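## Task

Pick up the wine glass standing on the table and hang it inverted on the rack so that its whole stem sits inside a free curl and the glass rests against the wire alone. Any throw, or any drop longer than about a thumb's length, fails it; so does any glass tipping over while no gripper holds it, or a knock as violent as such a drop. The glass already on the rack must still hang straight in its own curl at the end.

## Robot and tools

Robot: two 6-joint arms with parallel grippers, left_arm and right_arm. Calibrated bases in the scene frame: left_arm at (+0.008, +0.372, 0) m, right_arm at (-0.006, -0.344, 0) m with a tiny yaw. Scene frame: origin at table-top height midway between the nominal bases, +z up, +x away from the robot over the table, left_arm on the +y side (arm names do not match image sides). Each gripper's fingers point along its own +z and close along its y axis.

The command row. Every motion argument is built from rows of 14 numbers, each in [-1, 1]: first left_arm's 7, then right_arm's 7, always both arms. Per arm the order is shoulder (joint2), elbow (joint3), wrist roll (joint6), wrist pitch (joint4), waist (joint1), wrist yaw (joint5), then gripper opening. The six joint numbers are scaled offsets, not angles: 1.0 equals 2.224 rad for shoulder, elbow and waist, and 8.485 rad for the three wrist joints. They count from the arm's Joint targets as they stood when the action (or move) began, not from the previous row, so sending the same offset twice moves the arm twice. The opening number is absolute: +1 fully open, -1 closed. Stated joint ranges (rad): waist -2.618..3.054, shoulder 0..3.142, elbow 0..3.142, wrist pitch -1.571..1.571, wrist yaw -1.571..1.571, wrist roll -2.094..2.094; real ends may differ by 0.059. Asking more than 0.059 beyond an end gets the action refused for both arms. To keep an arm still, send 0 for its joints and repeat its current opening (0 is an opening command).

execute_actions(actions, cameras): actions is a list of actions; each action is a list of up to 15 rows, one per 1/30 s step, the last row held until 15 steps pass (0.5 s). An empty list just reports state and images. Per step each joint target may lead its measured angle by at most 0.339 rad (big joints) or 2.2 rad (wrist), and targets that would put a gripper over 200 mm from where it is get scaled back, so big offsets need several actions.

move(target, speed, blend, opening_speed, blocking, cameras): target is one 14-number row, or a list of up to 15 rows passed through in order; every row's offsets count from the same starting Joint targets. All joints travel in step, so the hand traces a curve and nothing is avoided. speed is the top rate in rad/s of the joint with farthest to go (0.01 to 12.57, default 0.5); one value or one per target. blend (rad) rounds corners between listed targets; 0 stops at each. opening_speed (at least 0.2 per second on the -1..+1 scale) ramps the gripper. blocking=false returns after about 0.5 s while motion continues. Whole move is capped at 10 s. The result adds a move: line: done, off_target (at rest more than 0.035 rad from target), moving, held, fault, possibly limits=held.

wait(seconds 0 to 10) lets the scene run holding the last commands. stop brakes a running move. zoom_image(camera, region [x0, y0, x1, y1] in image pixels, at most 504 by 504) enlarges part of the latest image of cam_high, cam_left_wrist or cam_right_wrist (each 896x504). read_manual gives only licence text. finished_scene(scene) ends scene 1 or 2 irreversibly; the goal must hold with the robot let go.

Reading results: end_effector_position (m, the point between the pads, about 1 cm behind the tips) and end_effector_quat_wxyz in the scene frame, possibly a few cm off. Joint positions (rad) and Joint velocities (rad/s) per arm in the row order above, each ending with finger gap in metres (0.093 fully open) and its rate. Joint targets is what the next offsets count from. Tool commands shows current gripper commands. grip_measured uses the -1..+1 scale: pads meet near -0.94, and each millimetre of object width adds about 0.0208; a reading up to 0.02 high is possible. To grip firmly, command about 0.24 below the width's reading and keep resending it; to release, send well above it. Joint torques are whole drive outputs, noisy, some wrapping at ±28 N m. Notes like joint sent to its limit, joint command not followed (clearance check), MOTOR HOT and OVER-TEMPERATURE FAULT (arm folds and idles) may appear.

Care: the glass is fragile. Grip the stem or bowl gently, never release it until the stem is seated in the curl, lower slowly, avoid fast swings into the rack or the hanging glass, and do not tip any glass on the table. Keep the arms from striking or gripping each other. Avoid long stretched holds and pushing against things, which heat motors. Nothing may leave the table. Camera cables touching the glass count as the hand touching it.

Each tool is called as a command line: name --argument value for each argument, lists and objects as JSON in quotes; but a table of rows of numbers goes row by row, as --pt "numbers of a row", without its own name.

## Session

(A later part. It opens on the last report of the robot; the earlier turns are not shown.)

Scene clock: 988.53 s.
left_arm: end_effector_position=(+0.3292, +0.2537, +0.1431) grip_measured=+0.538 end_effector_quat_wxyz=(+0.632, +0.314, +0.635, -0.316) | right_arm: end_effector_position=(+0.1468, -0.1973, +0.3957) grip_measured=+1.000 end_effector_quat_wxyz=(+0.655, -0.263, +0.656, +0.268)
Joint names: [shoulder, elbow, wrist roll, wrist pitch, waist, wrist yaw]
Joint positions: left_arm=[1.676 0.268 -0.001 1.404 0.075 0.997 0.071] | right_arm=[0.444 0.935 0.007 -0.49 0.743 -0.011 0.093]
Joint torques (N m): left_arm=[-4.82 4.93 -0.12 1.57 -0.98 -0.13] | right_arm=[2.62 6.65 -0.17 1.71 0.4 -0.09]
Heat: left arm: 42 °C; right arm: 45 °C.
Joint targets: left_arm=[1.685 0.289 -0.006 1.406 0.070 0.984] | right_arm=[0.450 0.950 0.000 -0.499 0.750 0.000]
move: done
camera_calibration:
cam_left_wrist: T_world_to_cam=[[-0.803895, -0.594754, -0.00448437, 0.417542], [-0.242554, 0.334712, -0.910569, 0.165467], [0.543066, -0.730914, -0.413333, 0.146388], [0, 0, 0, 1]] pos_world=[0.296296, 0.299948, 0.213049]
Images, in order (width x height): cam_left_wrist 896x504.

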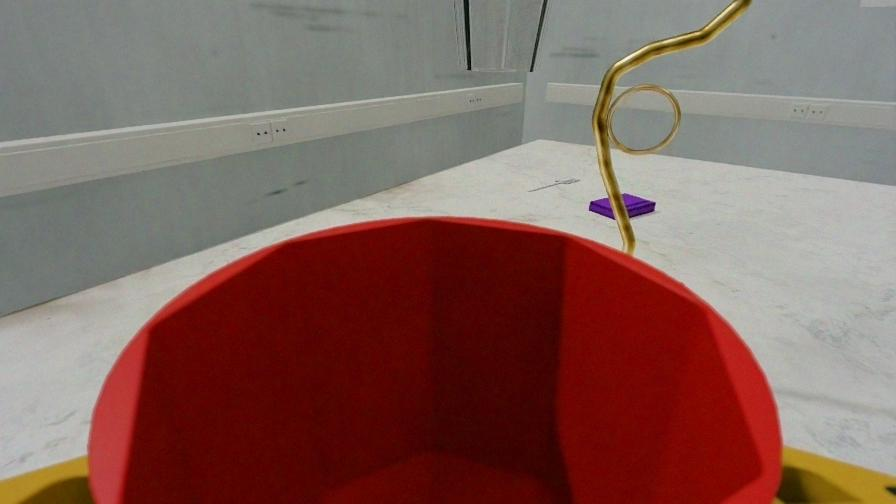

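move --target '[-0.2473,0.1196,0,-0.0938,0,0,0.35, 0,0,0,0,0,0,1]' --speed 0.35 --cameras '["all"]'

zoom_image --camera "cam_high" --region '[464, 310, 544, 390]'

zoom_image --camera "cam_right_wrist" --region '[300, 110, 560, 250]'

Scene clock: 1064.33 s.
left_arm: end_effector_position=(+0.3286, +0.2537, +0.2527) grip_measured=+0.537 end_effector_quat_wxyz=(+0.622, +0.308, +0.644, -0.321) | right_arm: end_effector_position=(+0.1468, -0.1973, +0.3957) grip_measured=+1.000 end_effector_quat_wxyz=(+0.655, -0.263, +0.656, +0.268)
Joint names: [shoulder, elbow, wrist roll, wrist pitch, waist, wrist yaw]
Joint positions: left_arm=[1.153 0.521 -0.001 0.597 0.075 0.997 0.071] | right_arm=[0.444 0.935 0.007 -0.49 0.743 -0.011 0.093]
Joint torques (N m): left_arm=[-5.5 8.25 -0.15 1.69 -0.94 -0.08] | right_arm=[2.73 6.78 -0.19 1.67 0.36 -0.06]
Heat: left arm: 41 °C; right arm: 45 °C.
Joint targets: left_arm=[1.135 0.555 -0.006 0.610 0.070 0.984] | right_arm=[0.450 0.950 0.000 -0.499 0.750 0.000]
move: done
camera_calibration:
cam_left_wrist: T_world_to_cam=[[-0.803366, -0.595086, 0.0218236, 0.410786], [-0.270551, 0.332105, -0.903609, 0.2731], [0.530477, -0.731833, -0.427803, 0.200036], [0, 0, 0, 1]] pos_world=[0.297785, 0.300148, 0.323386]
cam_right_wrist: T_world_to_cam=[[0.687247, -0.72499, -0.045628, -0.224233], [-0.323356, -0.249067, -0.912911, 0.399719], [0.650487, 0.642149, -0.4056, 0.269512], [0, 0, 0, 1]] pos_world=[0.108041, -0.236076, 0.46399]

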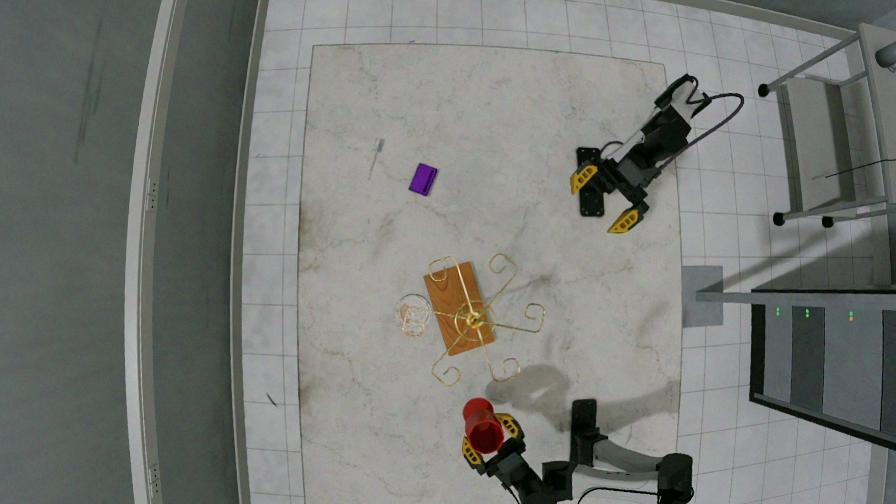

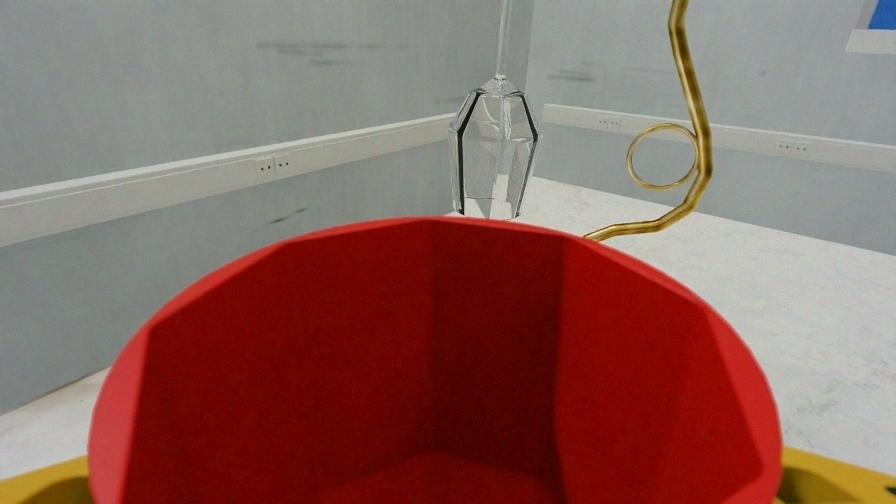

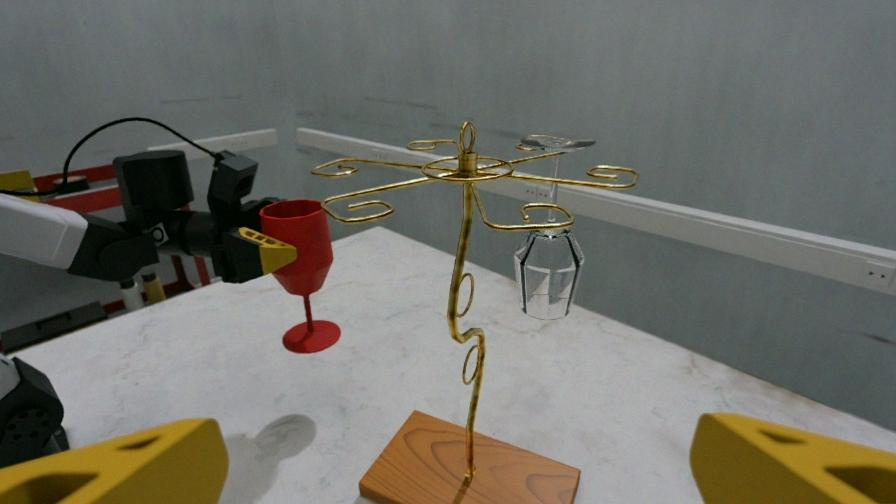

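Scaled by 6.300 from the camera's 896x504 image, which has a finer 1280x720 frame.

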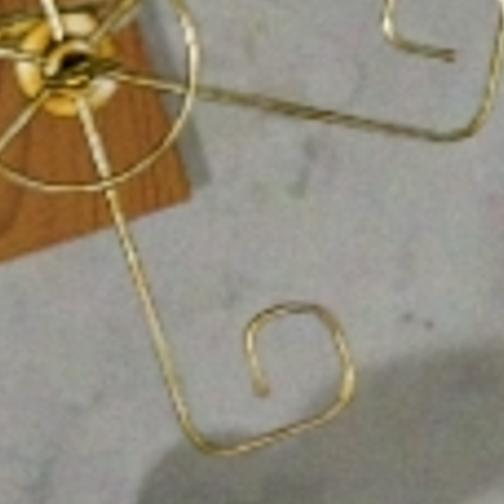

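Scaled by 1.938 from the camera's 896x504 image, which has a finer 1280x720 frame.

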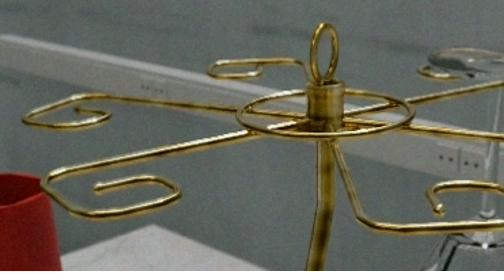

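zoom_image --camera "cam_high" --region '[384, 280, 464, 360]'

zoom_image --camera "cam_right_wrist" --region '[490, 110, 650, 260]'

Scaled by 6.300 from the camera's 896x504 image, which has a finer 1280x720 frame.

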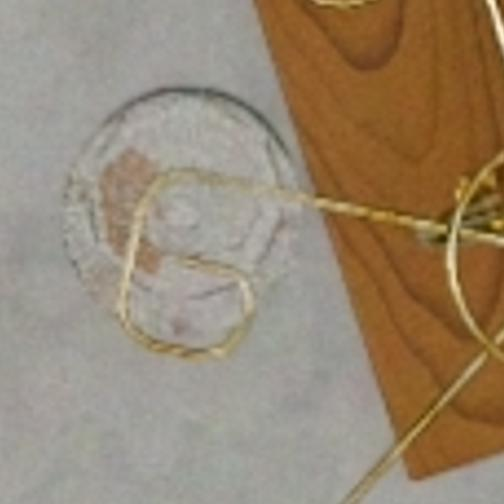

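Scaled by 3.150 from the camera's 896x504 image, which has a finer 1280x720 frame.

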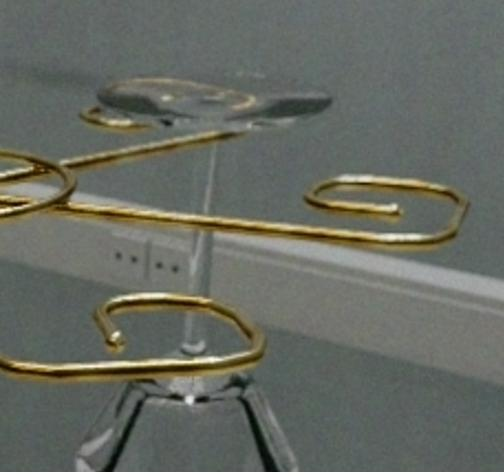

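move --target '[0.2406,0.3282,-0.18444,-0.2080,0.0670,0.07024,0.35, 0,0,0,0,0,0,1]' --speed 0.5 --cameras '["all"]'

zoom_image --camera "cam_right_wrist" --region '[180, 60, 500, 300]'

zoom_image --camera "cam_high" --region '[440, 310, 580, 460]'

Scene clock: 1247.50 s.
left_arm: end_effector_position=(+0.3484, +0.2757, +0.2326) grip_measured=+0.536 end_effector_quat_wxyz=(-0.294, -0.504, +0.574, -0.575) | right_arm: end_effector_position=(+0.1468, -0.1973, +0.3957) grip_measured=+1.000 end_effector_quat_wxyz=(+0.655, -0.263, +0.656, +0.268)
Joint names: [shoulder, elbow, wrist roll, wrist pitch, waist, wrist yaw]
Joint positions: left_arm=[1.663 1.251 -1.389 -0.966 0.215 1.401 0.071] | right_arm=[0.444 0.935 0.007 -0.49 0.743 -0.011 0.093]
Joint torques (N m): left_arm=[-7.49 7.56 -2.21 -1.21 0.02 2.16] | right_arm=[2.69 6.6 -0.15 1.68 0.5 -0.05]
Heat: left arm: 42 °C; right arm: 46 °C.
Joint targets: left_arm=[1.670 1.285 -1.571 -1.155 0.219 1.580] | right_arm=[0.450 0.950 0.000 -0.499 0.750 0.000]
move: off_target (left_arm); left_arm: the wrist pitch is farthest, 0.189 rad from its target
camera_calibration:
cam_left_wrist: T_world_to_cam=[[0.910813, 0.175724, 0.373552, -0.451356], [-0.402039, 0.17214, 0.899295, -0.0764386], [0.0937245, -0.969272, 0.227435, 0.262282], [0, 0, 0, 1]] pos_world=[0.355787, 0.346695, 0.177694]
cam_right_wrist: T_world_to_cam=[[0.687247, -0.72499, -0.045628, -0.224233], [-0.323356, -0.249067, -0.912911, 0.399719], [0.650487, 0.642149, -0.4056, 0.269512], [0, 0, 0, 1]] pos_world=[0.108041, -0.236076, 0.46399]

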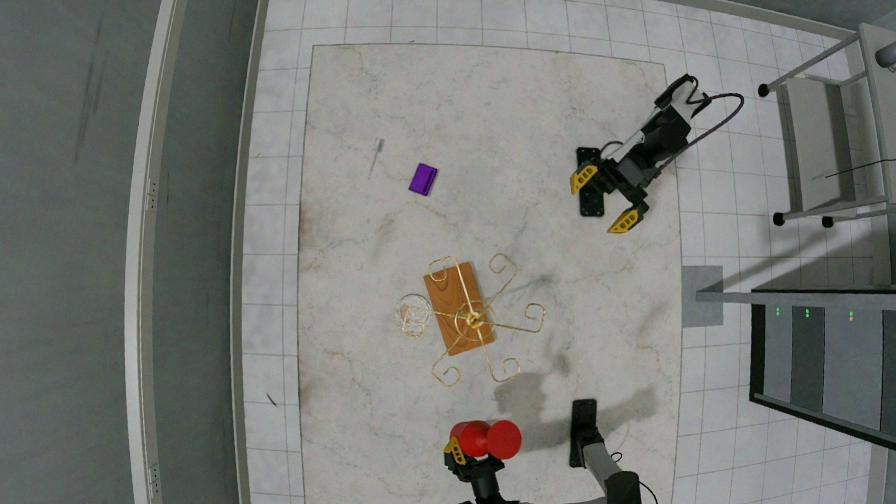

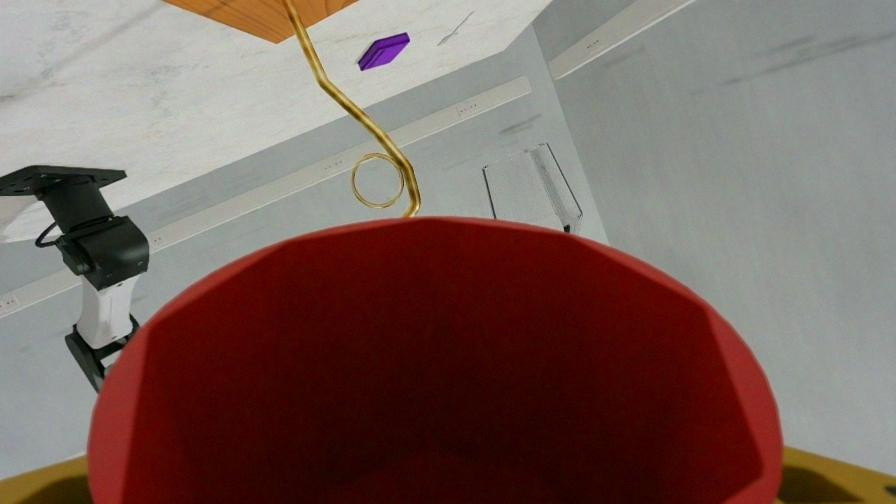

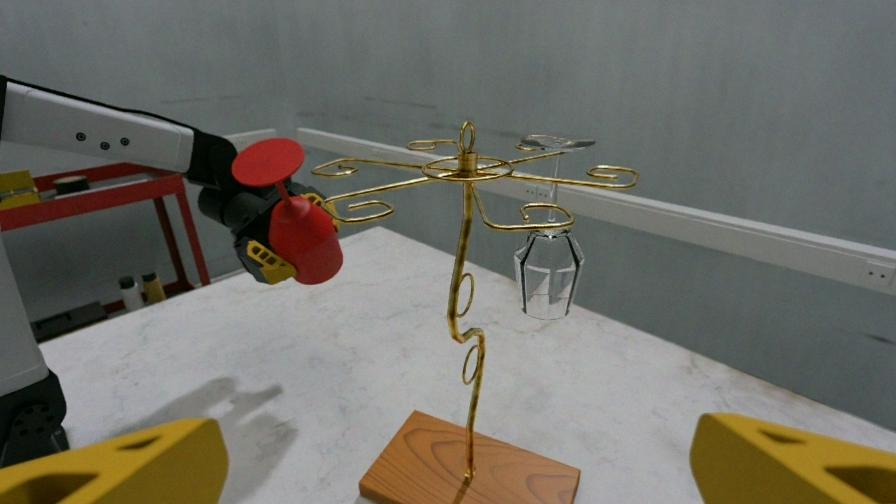

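Scaled by 1.575 from the camera's 896x504 image, which has a finer 1280x720 frame.

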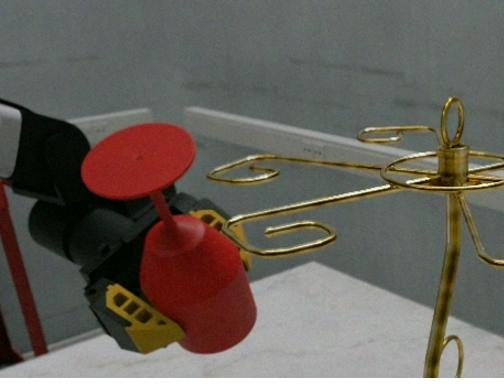

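Scaled by 3.360 from the camera's 896x504 image, which has a finer 1280x720 frame.

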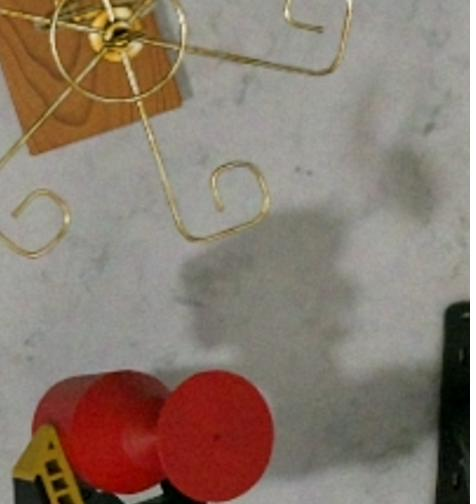

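zoom_image --camera "cam_right_wrist" --region '[0, 60, 360, 300]'

zoom_image --camera "cam_high" --region '[420, 384, 680, 504]'

zoom_image --camera "cam_left_wrist" --region '[400, 200, 896, 504]'

Scaled by 1.400 from the camera's 896x504 image, which has a finer 1280x720 frame.

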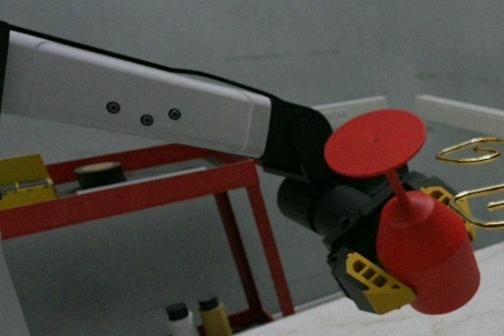

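Scaled by 1.938 from the camera's 896x504 image, which has a finer 1280x720 frame.

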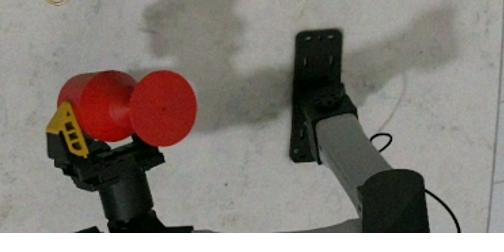

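Scaled by 1.016 from the camera's 896x504 image, which has a finer 1280x720 frame.

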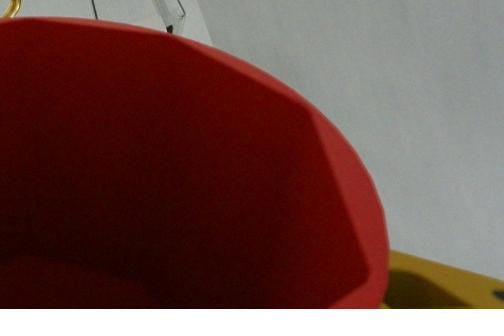

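zoom_image --camera "cam_right_wrist" --region '[170, 100, 350, 290]'

zoom_image --camera "cam_high" --region '[560, 60, 760, 250]'

Scaled by 2.653 from the camera's 896x504 image, which has a finer 1280x720 frame.

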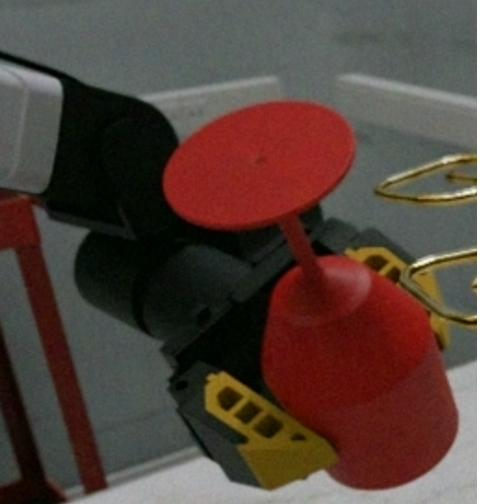

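Scaled by 2.520 from the camera's 896x504 image, which has a finer 1280x720 frame.

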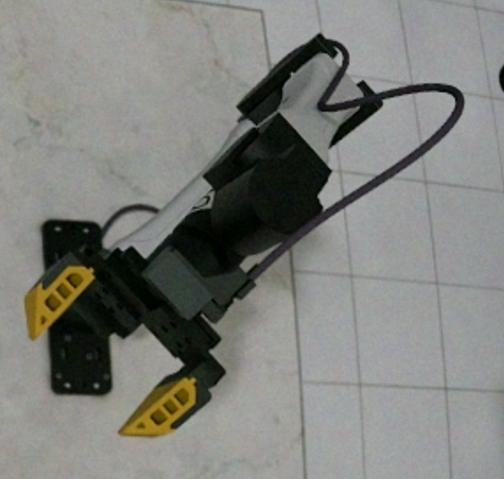

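move --pt "-0.0531 -0.0832 0.02145 0.0619 0 -0.0211 0.35 0 0 0 0 0 0 1" --pt "-0.0531 -0.0832 -0.05586 0.0619 0 -0.0006 0.35 0 0 0 0 0 0 1" --speed 0.4 --cameras '["all"]'

zoom_image --camera "cam_right_wrist" --region '[0, 40, 380, 300]'

Scene clock: 1755.57 s.
left_arm: end_effector_position=(+0.3494, +0.2742, +0.2395) grip_measured=+0.536 end_effector_quat_wxyz=(+0.387, +0.560, -0.476, +0.557) | right_arm: end_effector_position=(+0.1468, -0.1973, +0.3957) grip_measured=+1.000 end_effector_quat_wxyz=(+0.655, -0.263, +0.656, +0.268)
Joint names: [shoulder, elbow, wrist roll, wrist pitch, waist, wrist yaw]
Joint positions: left_arm=[1.588 1.108 -1.986 -0.579 0.215 1.479 0.071] | right_arm=[0.444 0.935 0.007 -0.49 0.743 -0.011 0.093]
Joint torques (N m): left_arm=[-11.14 4.45 -0.74 0.39 -0.12 1.31] | right_arm=[2.7 6.58 -0.14 1.68 0.55 -0.05]
Heat: left arm: 48 °C; right arm: 46 °C.
Joint targets: left_arm=[1.552 1.100 -2.044 -0.630 0.219 1.574] | right_arm=[0.450 0.950 0.000 -0.499 0.750 -0.001]
move: off_target (left_arm); left_arm: the wrist yaw is farthest, 0.096 rad from its target
camera_calibration:
cam_left_wrist: T_world_to_cam=[[0.960542, 0.256565, 0.107398, -0.430338], [-0.18472, 0.299775, 0.935956, -0.201579], [0.207938, -0.918863, 0.335339, 0.179515], [0, 0, 0, 1]] pos_world=[0.338794, 0.335787, 0.174688]
cam_right_wrist: T_world_to_cam=[[0.687247, -0.72499, -0.045628, -0.224233], [-0.323356, -0.249067, -0.912911, 0.399719], [0.650487, 0.642149, -0.4056, 0.269512], [0, 0, 0, 1]] pos_world=[0.108041, -0.236076, 0.46399]

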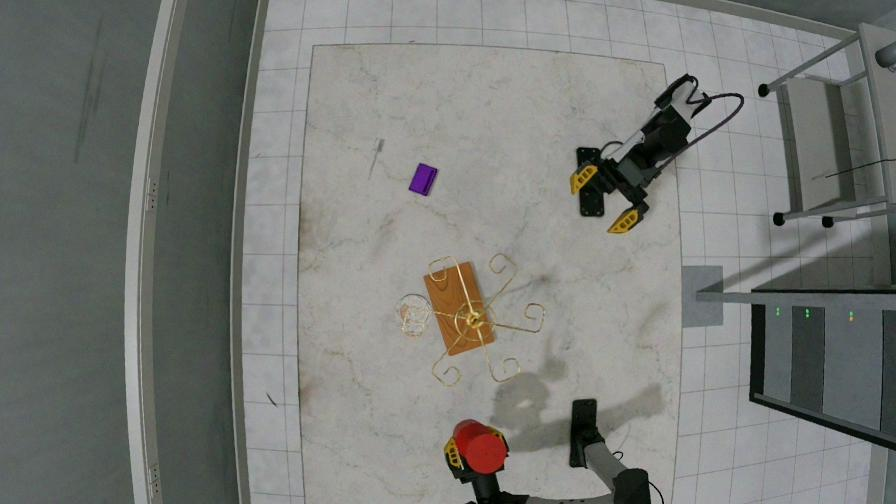

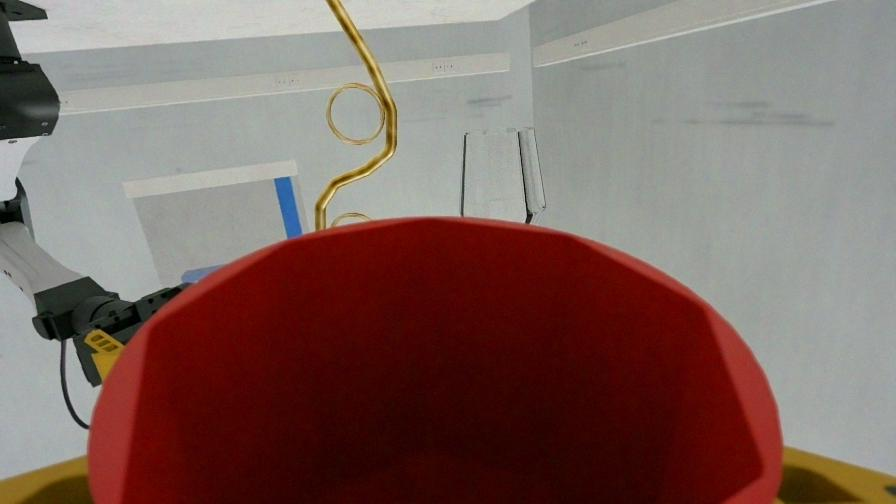

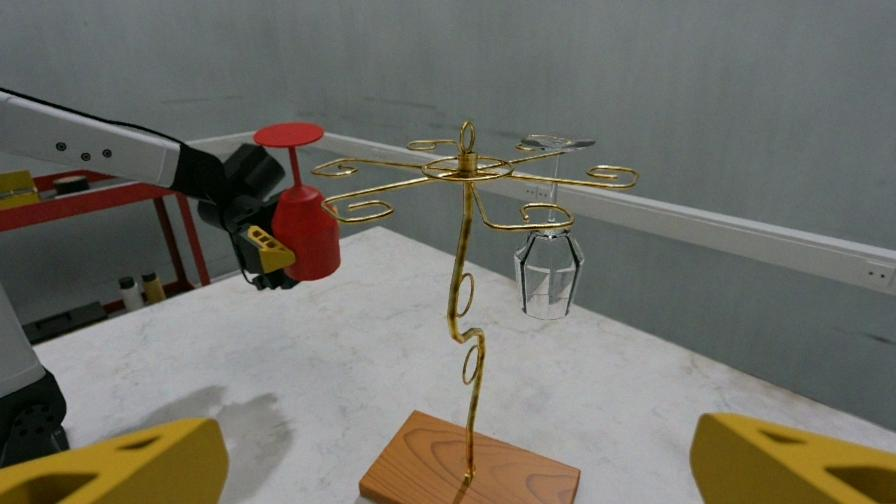

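Scaled by 1.326 from the camera's 896x504 image, which has a finer 1280x720 frame.

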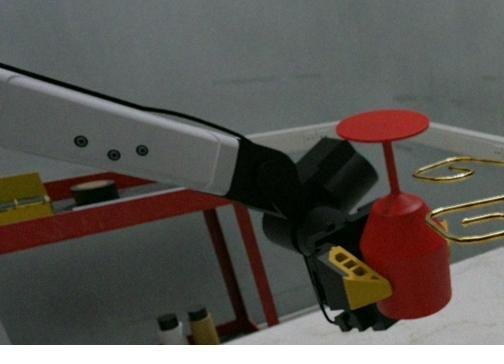

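move --target '[0,0,-0.0085,0,0,0.0060,0.35, 0,0,0,0,0,0,1]' --speed 0.3 --cameras '["cam_right_wrist"]'

Scene clock: 1787.83 s.
left_arm: end_effector_position=(+0.3496, +0.2742, +0.2404) grip_measured=+0.536 end_effector_quat_wxyz=(+0.401, +0.569, -0.463, +0.549) | right_arm: end_effector_position=(+0.1468, -0.1973, +0.3957) grip_measured=+1.000 end_effector_quat_wxyz=(+0.655, -0.263, +0.656, +0.268)
Joint names: [shoulder, elbow, wrist roll, wrist pitch, waist, wrist yaw]
Joint positions: left_arm=[1.588 1.108 -2.038 -0.572 0.215 1.483 0.071] | right_arm=[0.444 0.935 0.007 -0.49 0.743 -0.011 0.093]
Joint torques (N m): left_arm=[-11.04 4.41 -0.79 0.32 -0.12 1.4] | right_arm=[2.48 6.68 -0.14 1.69 0.62 -0.09]
Heat: left arm: 45 °C; right arm: 46 °C.
Joint targets: left_arm=[1.552 1.100 -2.103 -0.629 0.219 1.585] | right_arm=[0.450 0.950 0.000 -0.499 0.750 -0.001]
joint sent to its limit (left arm) — the wrist yaw, upper limit; the wrist roll, lower limit.
move: off_target (left_arm); left_arm: the wrist yaw is farthest, 0.142 rad from its target
camera_calibration:
cam_right_wrist: T_world_to_cam=[[0.687247, -0.72499, -0.045628, -0.224233], [-0.323356, -0.249067, -0.912911, 0.399719], [0.650487, 0.642149, -0.4056, 0.269512], [0, 0, 0, 1]] pos_world=[0.108041, -0.236076, 0.46399]
Images, in order (width x height): cam_right_wrist 896x504.

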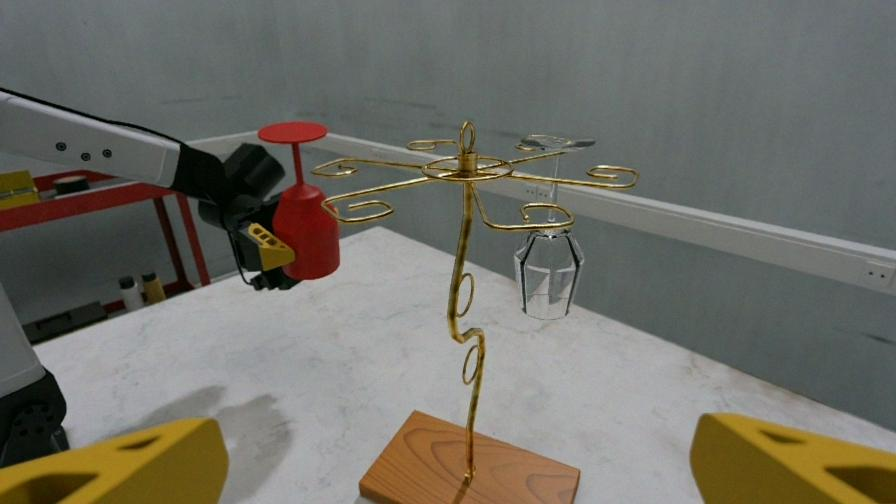

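execute_actions --actions '[]' --cameras '["cam_high", "cam_right_wrist"]'

zoom_image --camera "cam_high" --region '[440, 390, 540, 490]'

zoom_image --camera "cam_right_wrist" --region '[220, 100, 440, 300]'

Scene clock: 1834.07 s.
left_arm: end_effector_position=(+0.3496, +0.2742, +0.2405) grip_measured=+0.536 end_effector_quat_wxyz=(+0.402, +0.570, -0.462, +0.548) | right_arm: end_effector_position=(+0.1468, -0.1973, +0.3957) grip_measured=+1.000 end_effector_quat_wxyz=(+0.655, -0.263, +0.656, +0.268)
Joint names: [shoulder, elbow, wrist roll, wrist pitch, waist, wrist yaw]
Joint positions: left_arm=[1.588 1.108 -2.042 -0.572 0.215 1.484 0.071] | right_arm=[0.444 0.935 0.007 -0.49 0.743 -0.011 0.093]
Joint velocities: within noise
Joint torques (N m): left_arm=[-10.85 4.49 -0.79 0.31 0.21 1.36] | right_arm=[2.65 6.61 -0.16 1.7 0.66 -0.08]
Heat: left arm: 44 °C; right arm: 46 °C.
Joint targets: left_arm=[1.552 1.100 -2.103 -0.630 0.219 1.585] | right_arm=[0.450 0.950 0.000 -0.499 0.750 -0.001]
Tool commands: left_gripper/opening=+0.35 right_gripper/opening=+1.0
camera_calibration:
cam_right_wrist: T_world_to_cam=[[0.687247, -0.72499, -0.045628, -0.224233], [-0.323356, -0.249067, -0.912911, 0.399719], [0.650487, 0.642149, -0.4056, 0.269512], [0, 0, 0, 1]] pos_world=[0.108041, -0.236076, 0.46399]
Images, in order (width x height): cam_high 896x504, cam_right_wrist 896x504.

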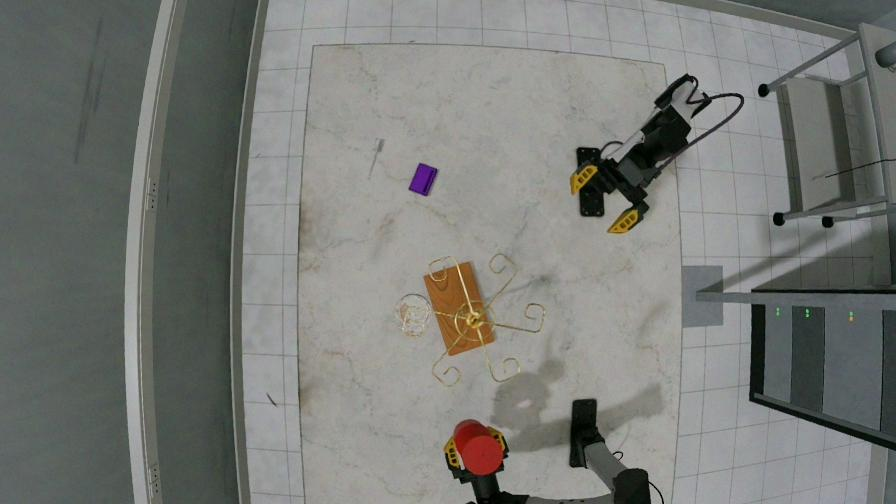

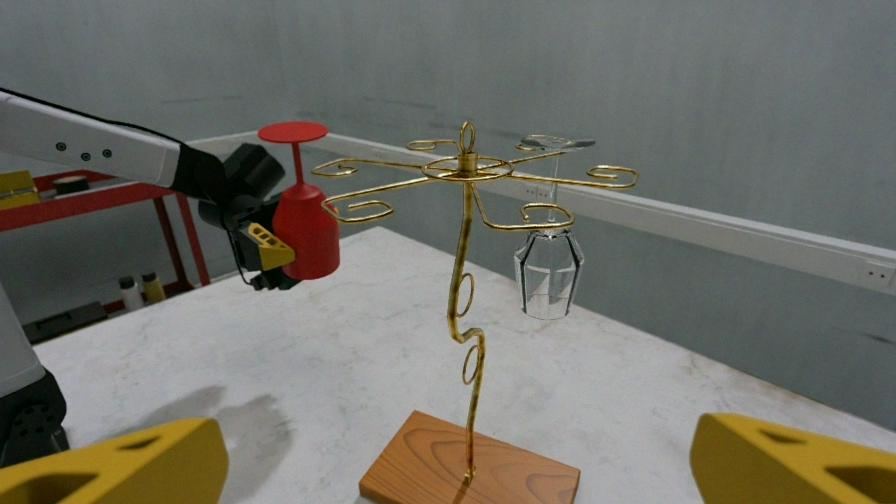

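Scaled by 5.040 from the camera's 896x504 image, which has a finer 1280x720 frame.

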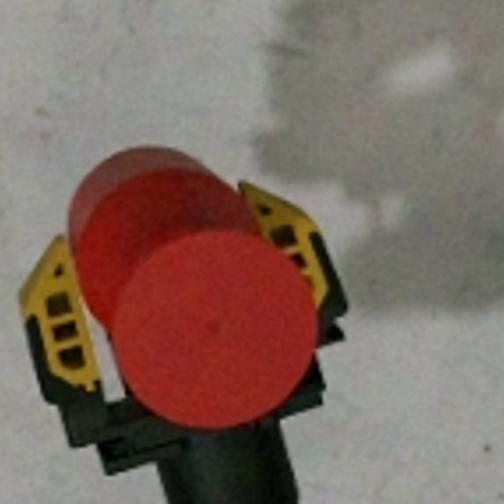

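Scaled by 2.291 from the camera's 896x504 image, which has a finer 1280x720 frame.

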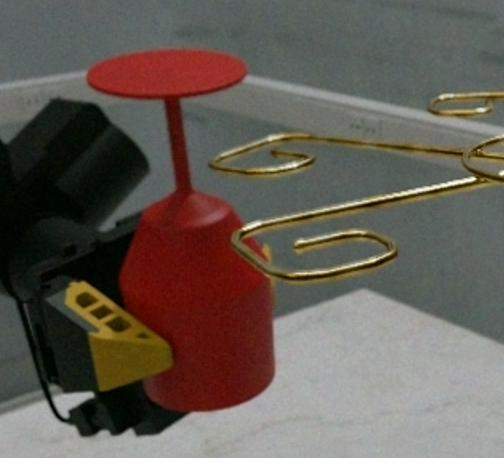

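move --target '[-0.1035,-0.0773,0,-0.0120,-0.1304,0,0.35, 0,0,0,0,0,0,1]' --speed 0.25 --cameras '["cam_high", "cam_right_wrist"]'

zoom_image --camera "cam_high" --region '[440, 300, 560, 430]'

zoom_image --camera "cam_right_wrist" --region '[170, 90, 450, 300]'

Scene clock: 1984.40 s.
left_arm: end_effector_position=(+0.2529, +0.1869, +0.2504) grip_measured=+0.536 end_effector_quat_wxyz=(+0.463, +0.496, -0.545, +0.493) | right_arm: end_effector_position=(+0.1468, -0.1973, +0.3957) grip_measured=+1.000 end_effector_quat_wxyz=(+0.655, -0.263, +0.656, +0.268)
Joint names: [shoulder, elbow, wrist roll, wrist pitch, waist, wrist yaw]
Joint positions: left_arm=[1.347 0.935 -2.043 -0.611 -0.067 1.471 0.071] | right_arm=[0.444 0.935 0.007 -0.49 0.743 -0.011 0.093]
Joint torques (N m): left_arm=[-7.68 4.78 -0.78 -0.27 -0.81 1.48] | right_arm=[2.71 6.6 -0.19 1.68 0.53 -0.1]
Heat: left arm: 44 °C; right arm: 46 °C.
Joint targets: left_arm=[1.322 0.928 -2.103 -0.731 -0.071 1.585] | right_arm=[0.450 0.950 0.000 -0.499 0.750 -0.001]
move: off_target (left_arm); left_arm: the wrist pitch is farthest, 0.121 rad from its target
camera_calibration:
cam_right_wrist: T_world_to_cam=[[0.687247, -0.72499, -0.045628, -0.224233], [-0.323356, -0.249067, -0.912911, 0.399719], [0.650487, 0.642149, -0.4056, 0.269512], [0, 0, 0, 1]] pos_world=[0.108041, -0.236076, 0.46399]
Images, in order (width x height): cam_high 896x504, cam_right_wrist 896x504.

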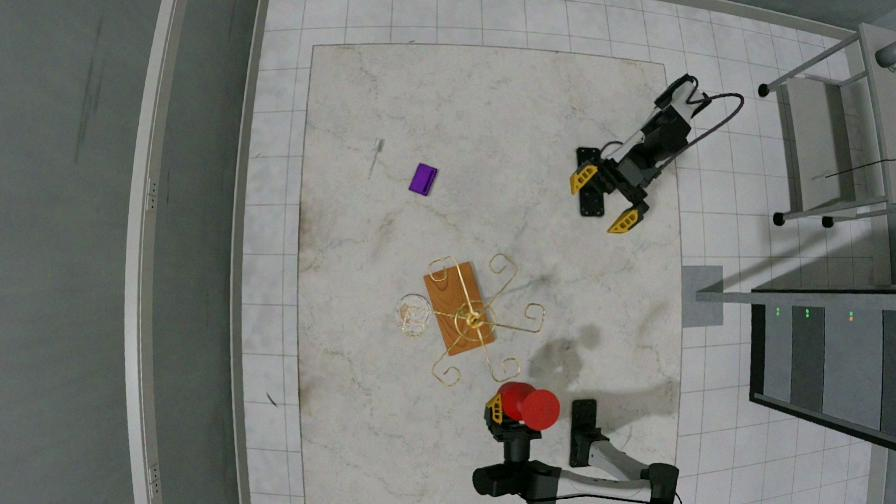

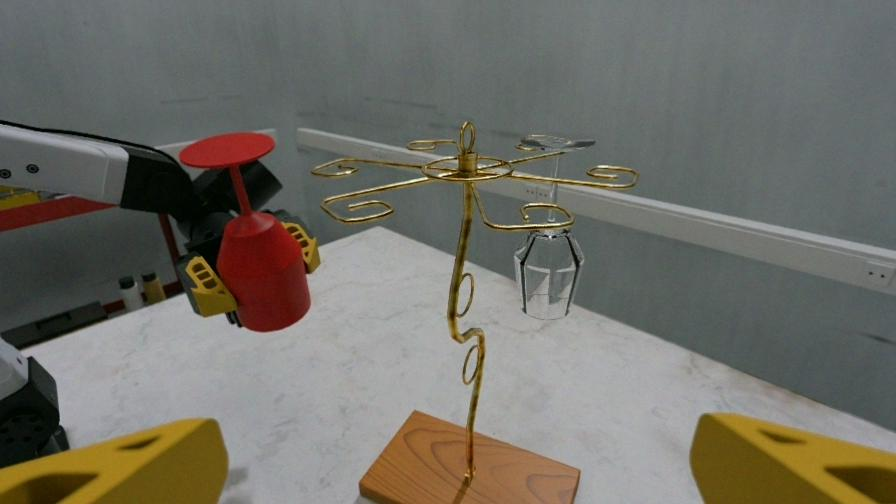

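Scaled by 3.877 from the camera's 896x504 image, which has a finer 1280x720 frame.

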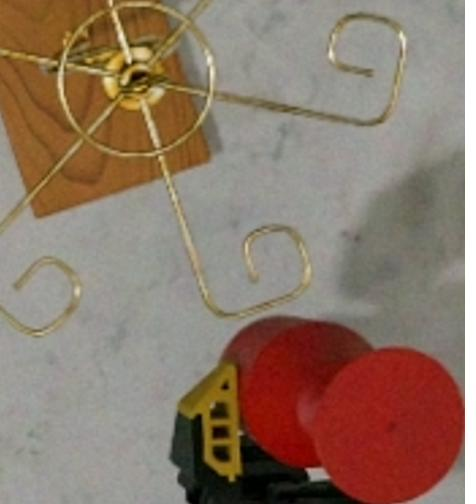

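Scaled by 1.800 from the camera's 896x504 image, which has a finer 1280x720 frame.

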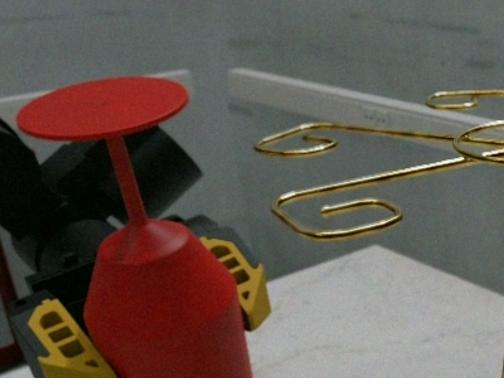

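move --target '[0,0,0,-0.0200,0,0,0.35, 0,0,0,0,0,0,1]' --speed 0.2 --cameras '["cam_high", "cam_right_wrist"]'

zoom_image --camera "cam_right_wrist" --region '[0, 80, 380, 340]'

Scene clock: 2042.27 s.
left_arm: end_effector_position=(+0.2494, +0.1885, +0.2370) grip_measured=+0.536 end_effector_quat_wxyz=(+0.465, +0.539, -0.531, +0.460) | right_arm: end_effector_position=(+0.1468, -0.1973, +0.3957) grip_measured=+1.000 end_effector_quat_wxyz=(+0.655, -0.263, +0.656, +0.268)
Joint names: [shoulder, elbow, wrist roll, wrist pitch, waist, wrist yaw]
Joint positions: left_arm=[1.347 0.935 -2.038 -0.711 -0.067 1.411 0.071] | right_arm=[0.444 0.935 0.007 -0.49 0.743 -0.011 0.093]
Joint torques (N m): left_arm=[-7.49 4.49 -0.89 -0.99 -0.69 2.09] | right_arm=[2.67 6.63 -0.16 1.7 0.51 -0.05]
Heat: left arm: 41 °C; right arm: 46 °C.
Joint targets: left_arm=[1.322 0.928 -2.103 -0.901 -0.071 1.585] | right_arm=[0.450 0.950 0.000 -0.499 0.750 -0.001]
move: off_target (left_arm); left_arm: the wrist pitch is farthest, 0.190 rad from its target
camera_calibration:
cam_right_wrist: T_world_to_cam=[[0.687247, -0.72499, -0.045628, -0.224233], [-0.323356, -0.249067, -0.912911, 0.399719], [0.650487, 0.642149, -0.4056, 0.269512], [0, 0, 0, 1]] pos_world=[0.108041, -0.236076, 0.46399]
Images, in order (width x height): cam_high 896x504, cam_right_wrist 896x504.

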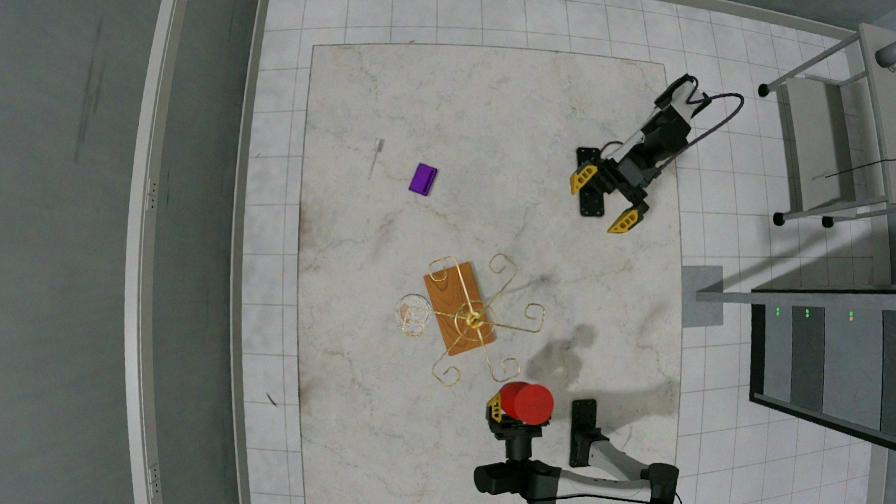

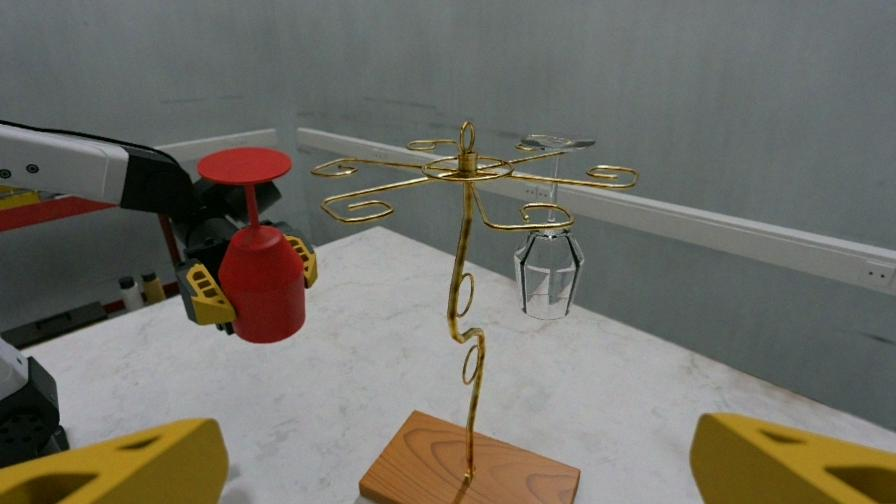

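Scaled by 1.326 from the camera's 896x504 image, which has a finer 1280x720 frame.

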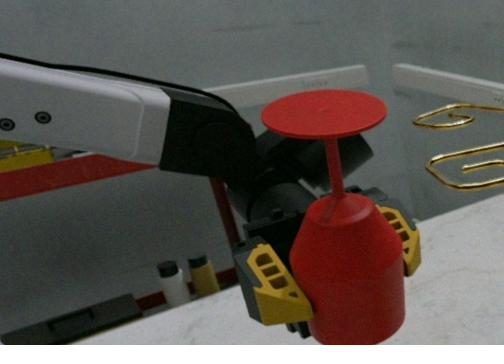

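move --target '[0.0659,0.0816,0,-0.0034,-0.0841,0,0.35, 0,0,0,0,0,0,1]' --speed 0.15 --cameras '["cam_high", "cam_right_wrist"]'

zoom_image --camera "cam_high" --region '[440, 300, 570, 430]'

zoom_image --camera "cam_right_wrist" --region '[170, 90, 450, 340]'

Scene clock: 2316.63 s.
left_arm: end_effector_position=(+0.2424, +0.1390, +0.2468) grip_measured=+0.536 end_effector_quat_wxyz=(+0.501, +0.488, -0.582, +0.416) | right_arm: end_effector_position=(+0.1468, -0.1973, +0.3957) grip_measured=+1.000 end_effector_quat_wxyz=(+0.655, -0.263, +0.656, +0.268)
Joint names: [shoulder, elbow, wrist roll, wrist pitch, waist, wrist yaw]
Joint positions: left_arm=[1.462 1.075 -2.034 -0.731 -0.254 1.4 0.071] | right_arm=[0.444 0.935 0.007 -0.49 0.743 -0.011 0.093]
Joint torques (N m): left_arm=[-5.76 7.97 -0.92 -1.05 -0.83 2.14] | right_arm=[2.65 6.6 -0.11 1.68 0.51 -0.09]
Heat: left arm: 47 °C; right arm: 46 °C.
Joint targets: left_arm=[1.468 1.110 -2.103 -0.930 -0.258 1.585] | right_arm=[0.450 0.950 0.000 -0.499 0.750 -0.001]
move: off_target (left_arm); left_arm: the wrist pitch is farthest, 0.199 rad from its target
camera_calibration:
cam_right_wrist: T_world_to_cam=[[0.687247, -0.72499, -0.045628, -0.224233], [-0.323356, -0.249067, -0.912911, 0.399719], [0.650487, 0.642149, -0.4056, 0.269512], [0, 0, 0, 1]] pos_world=[0.108041, -0.236076, 0.46399]
Images, in order (width x height): cam_high 896x504, cam_right_wrist 896x504.

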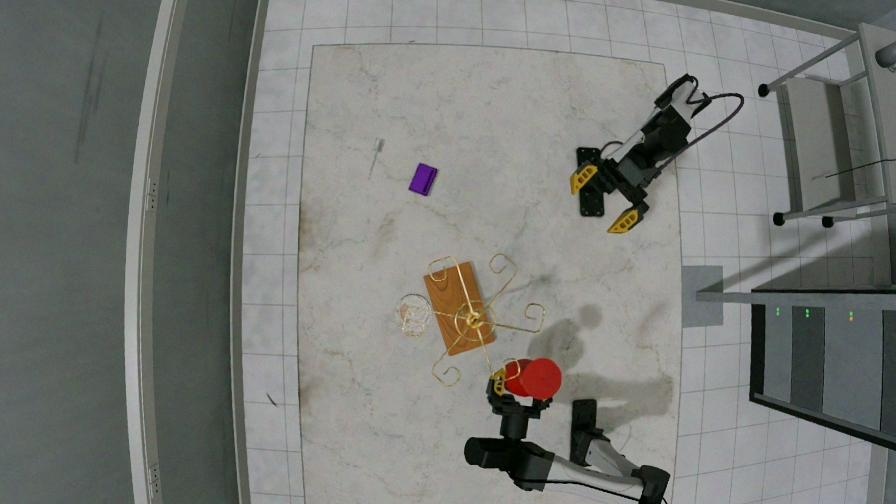

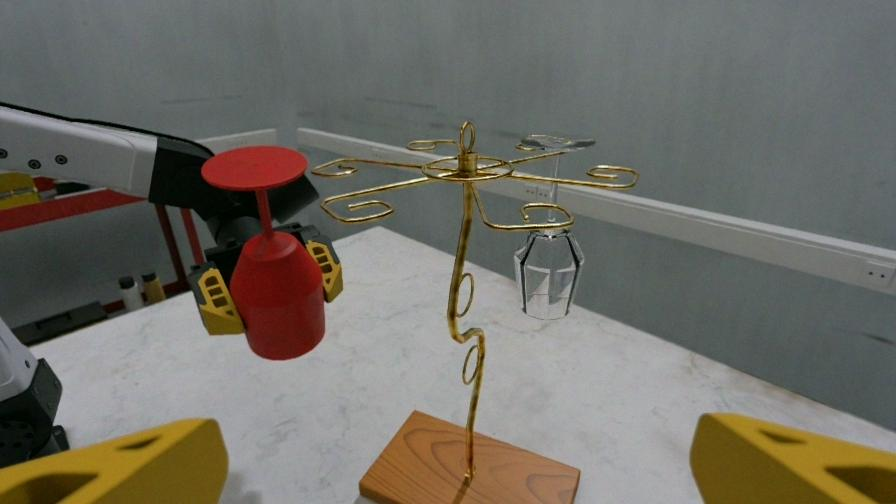

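Scaled by 3.877 from the camera's 896x504 image, which has a finer 1280x720 frame.

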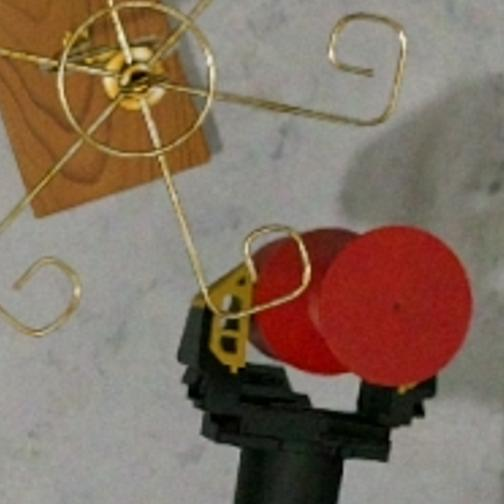

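Scaled by 1.800 from the camera's 896x504 image, which has a finer 1280x720 frame.

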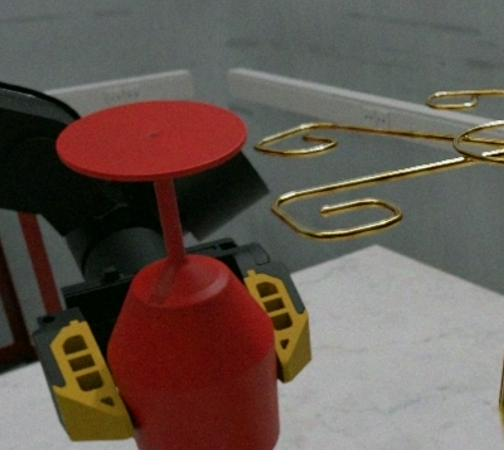

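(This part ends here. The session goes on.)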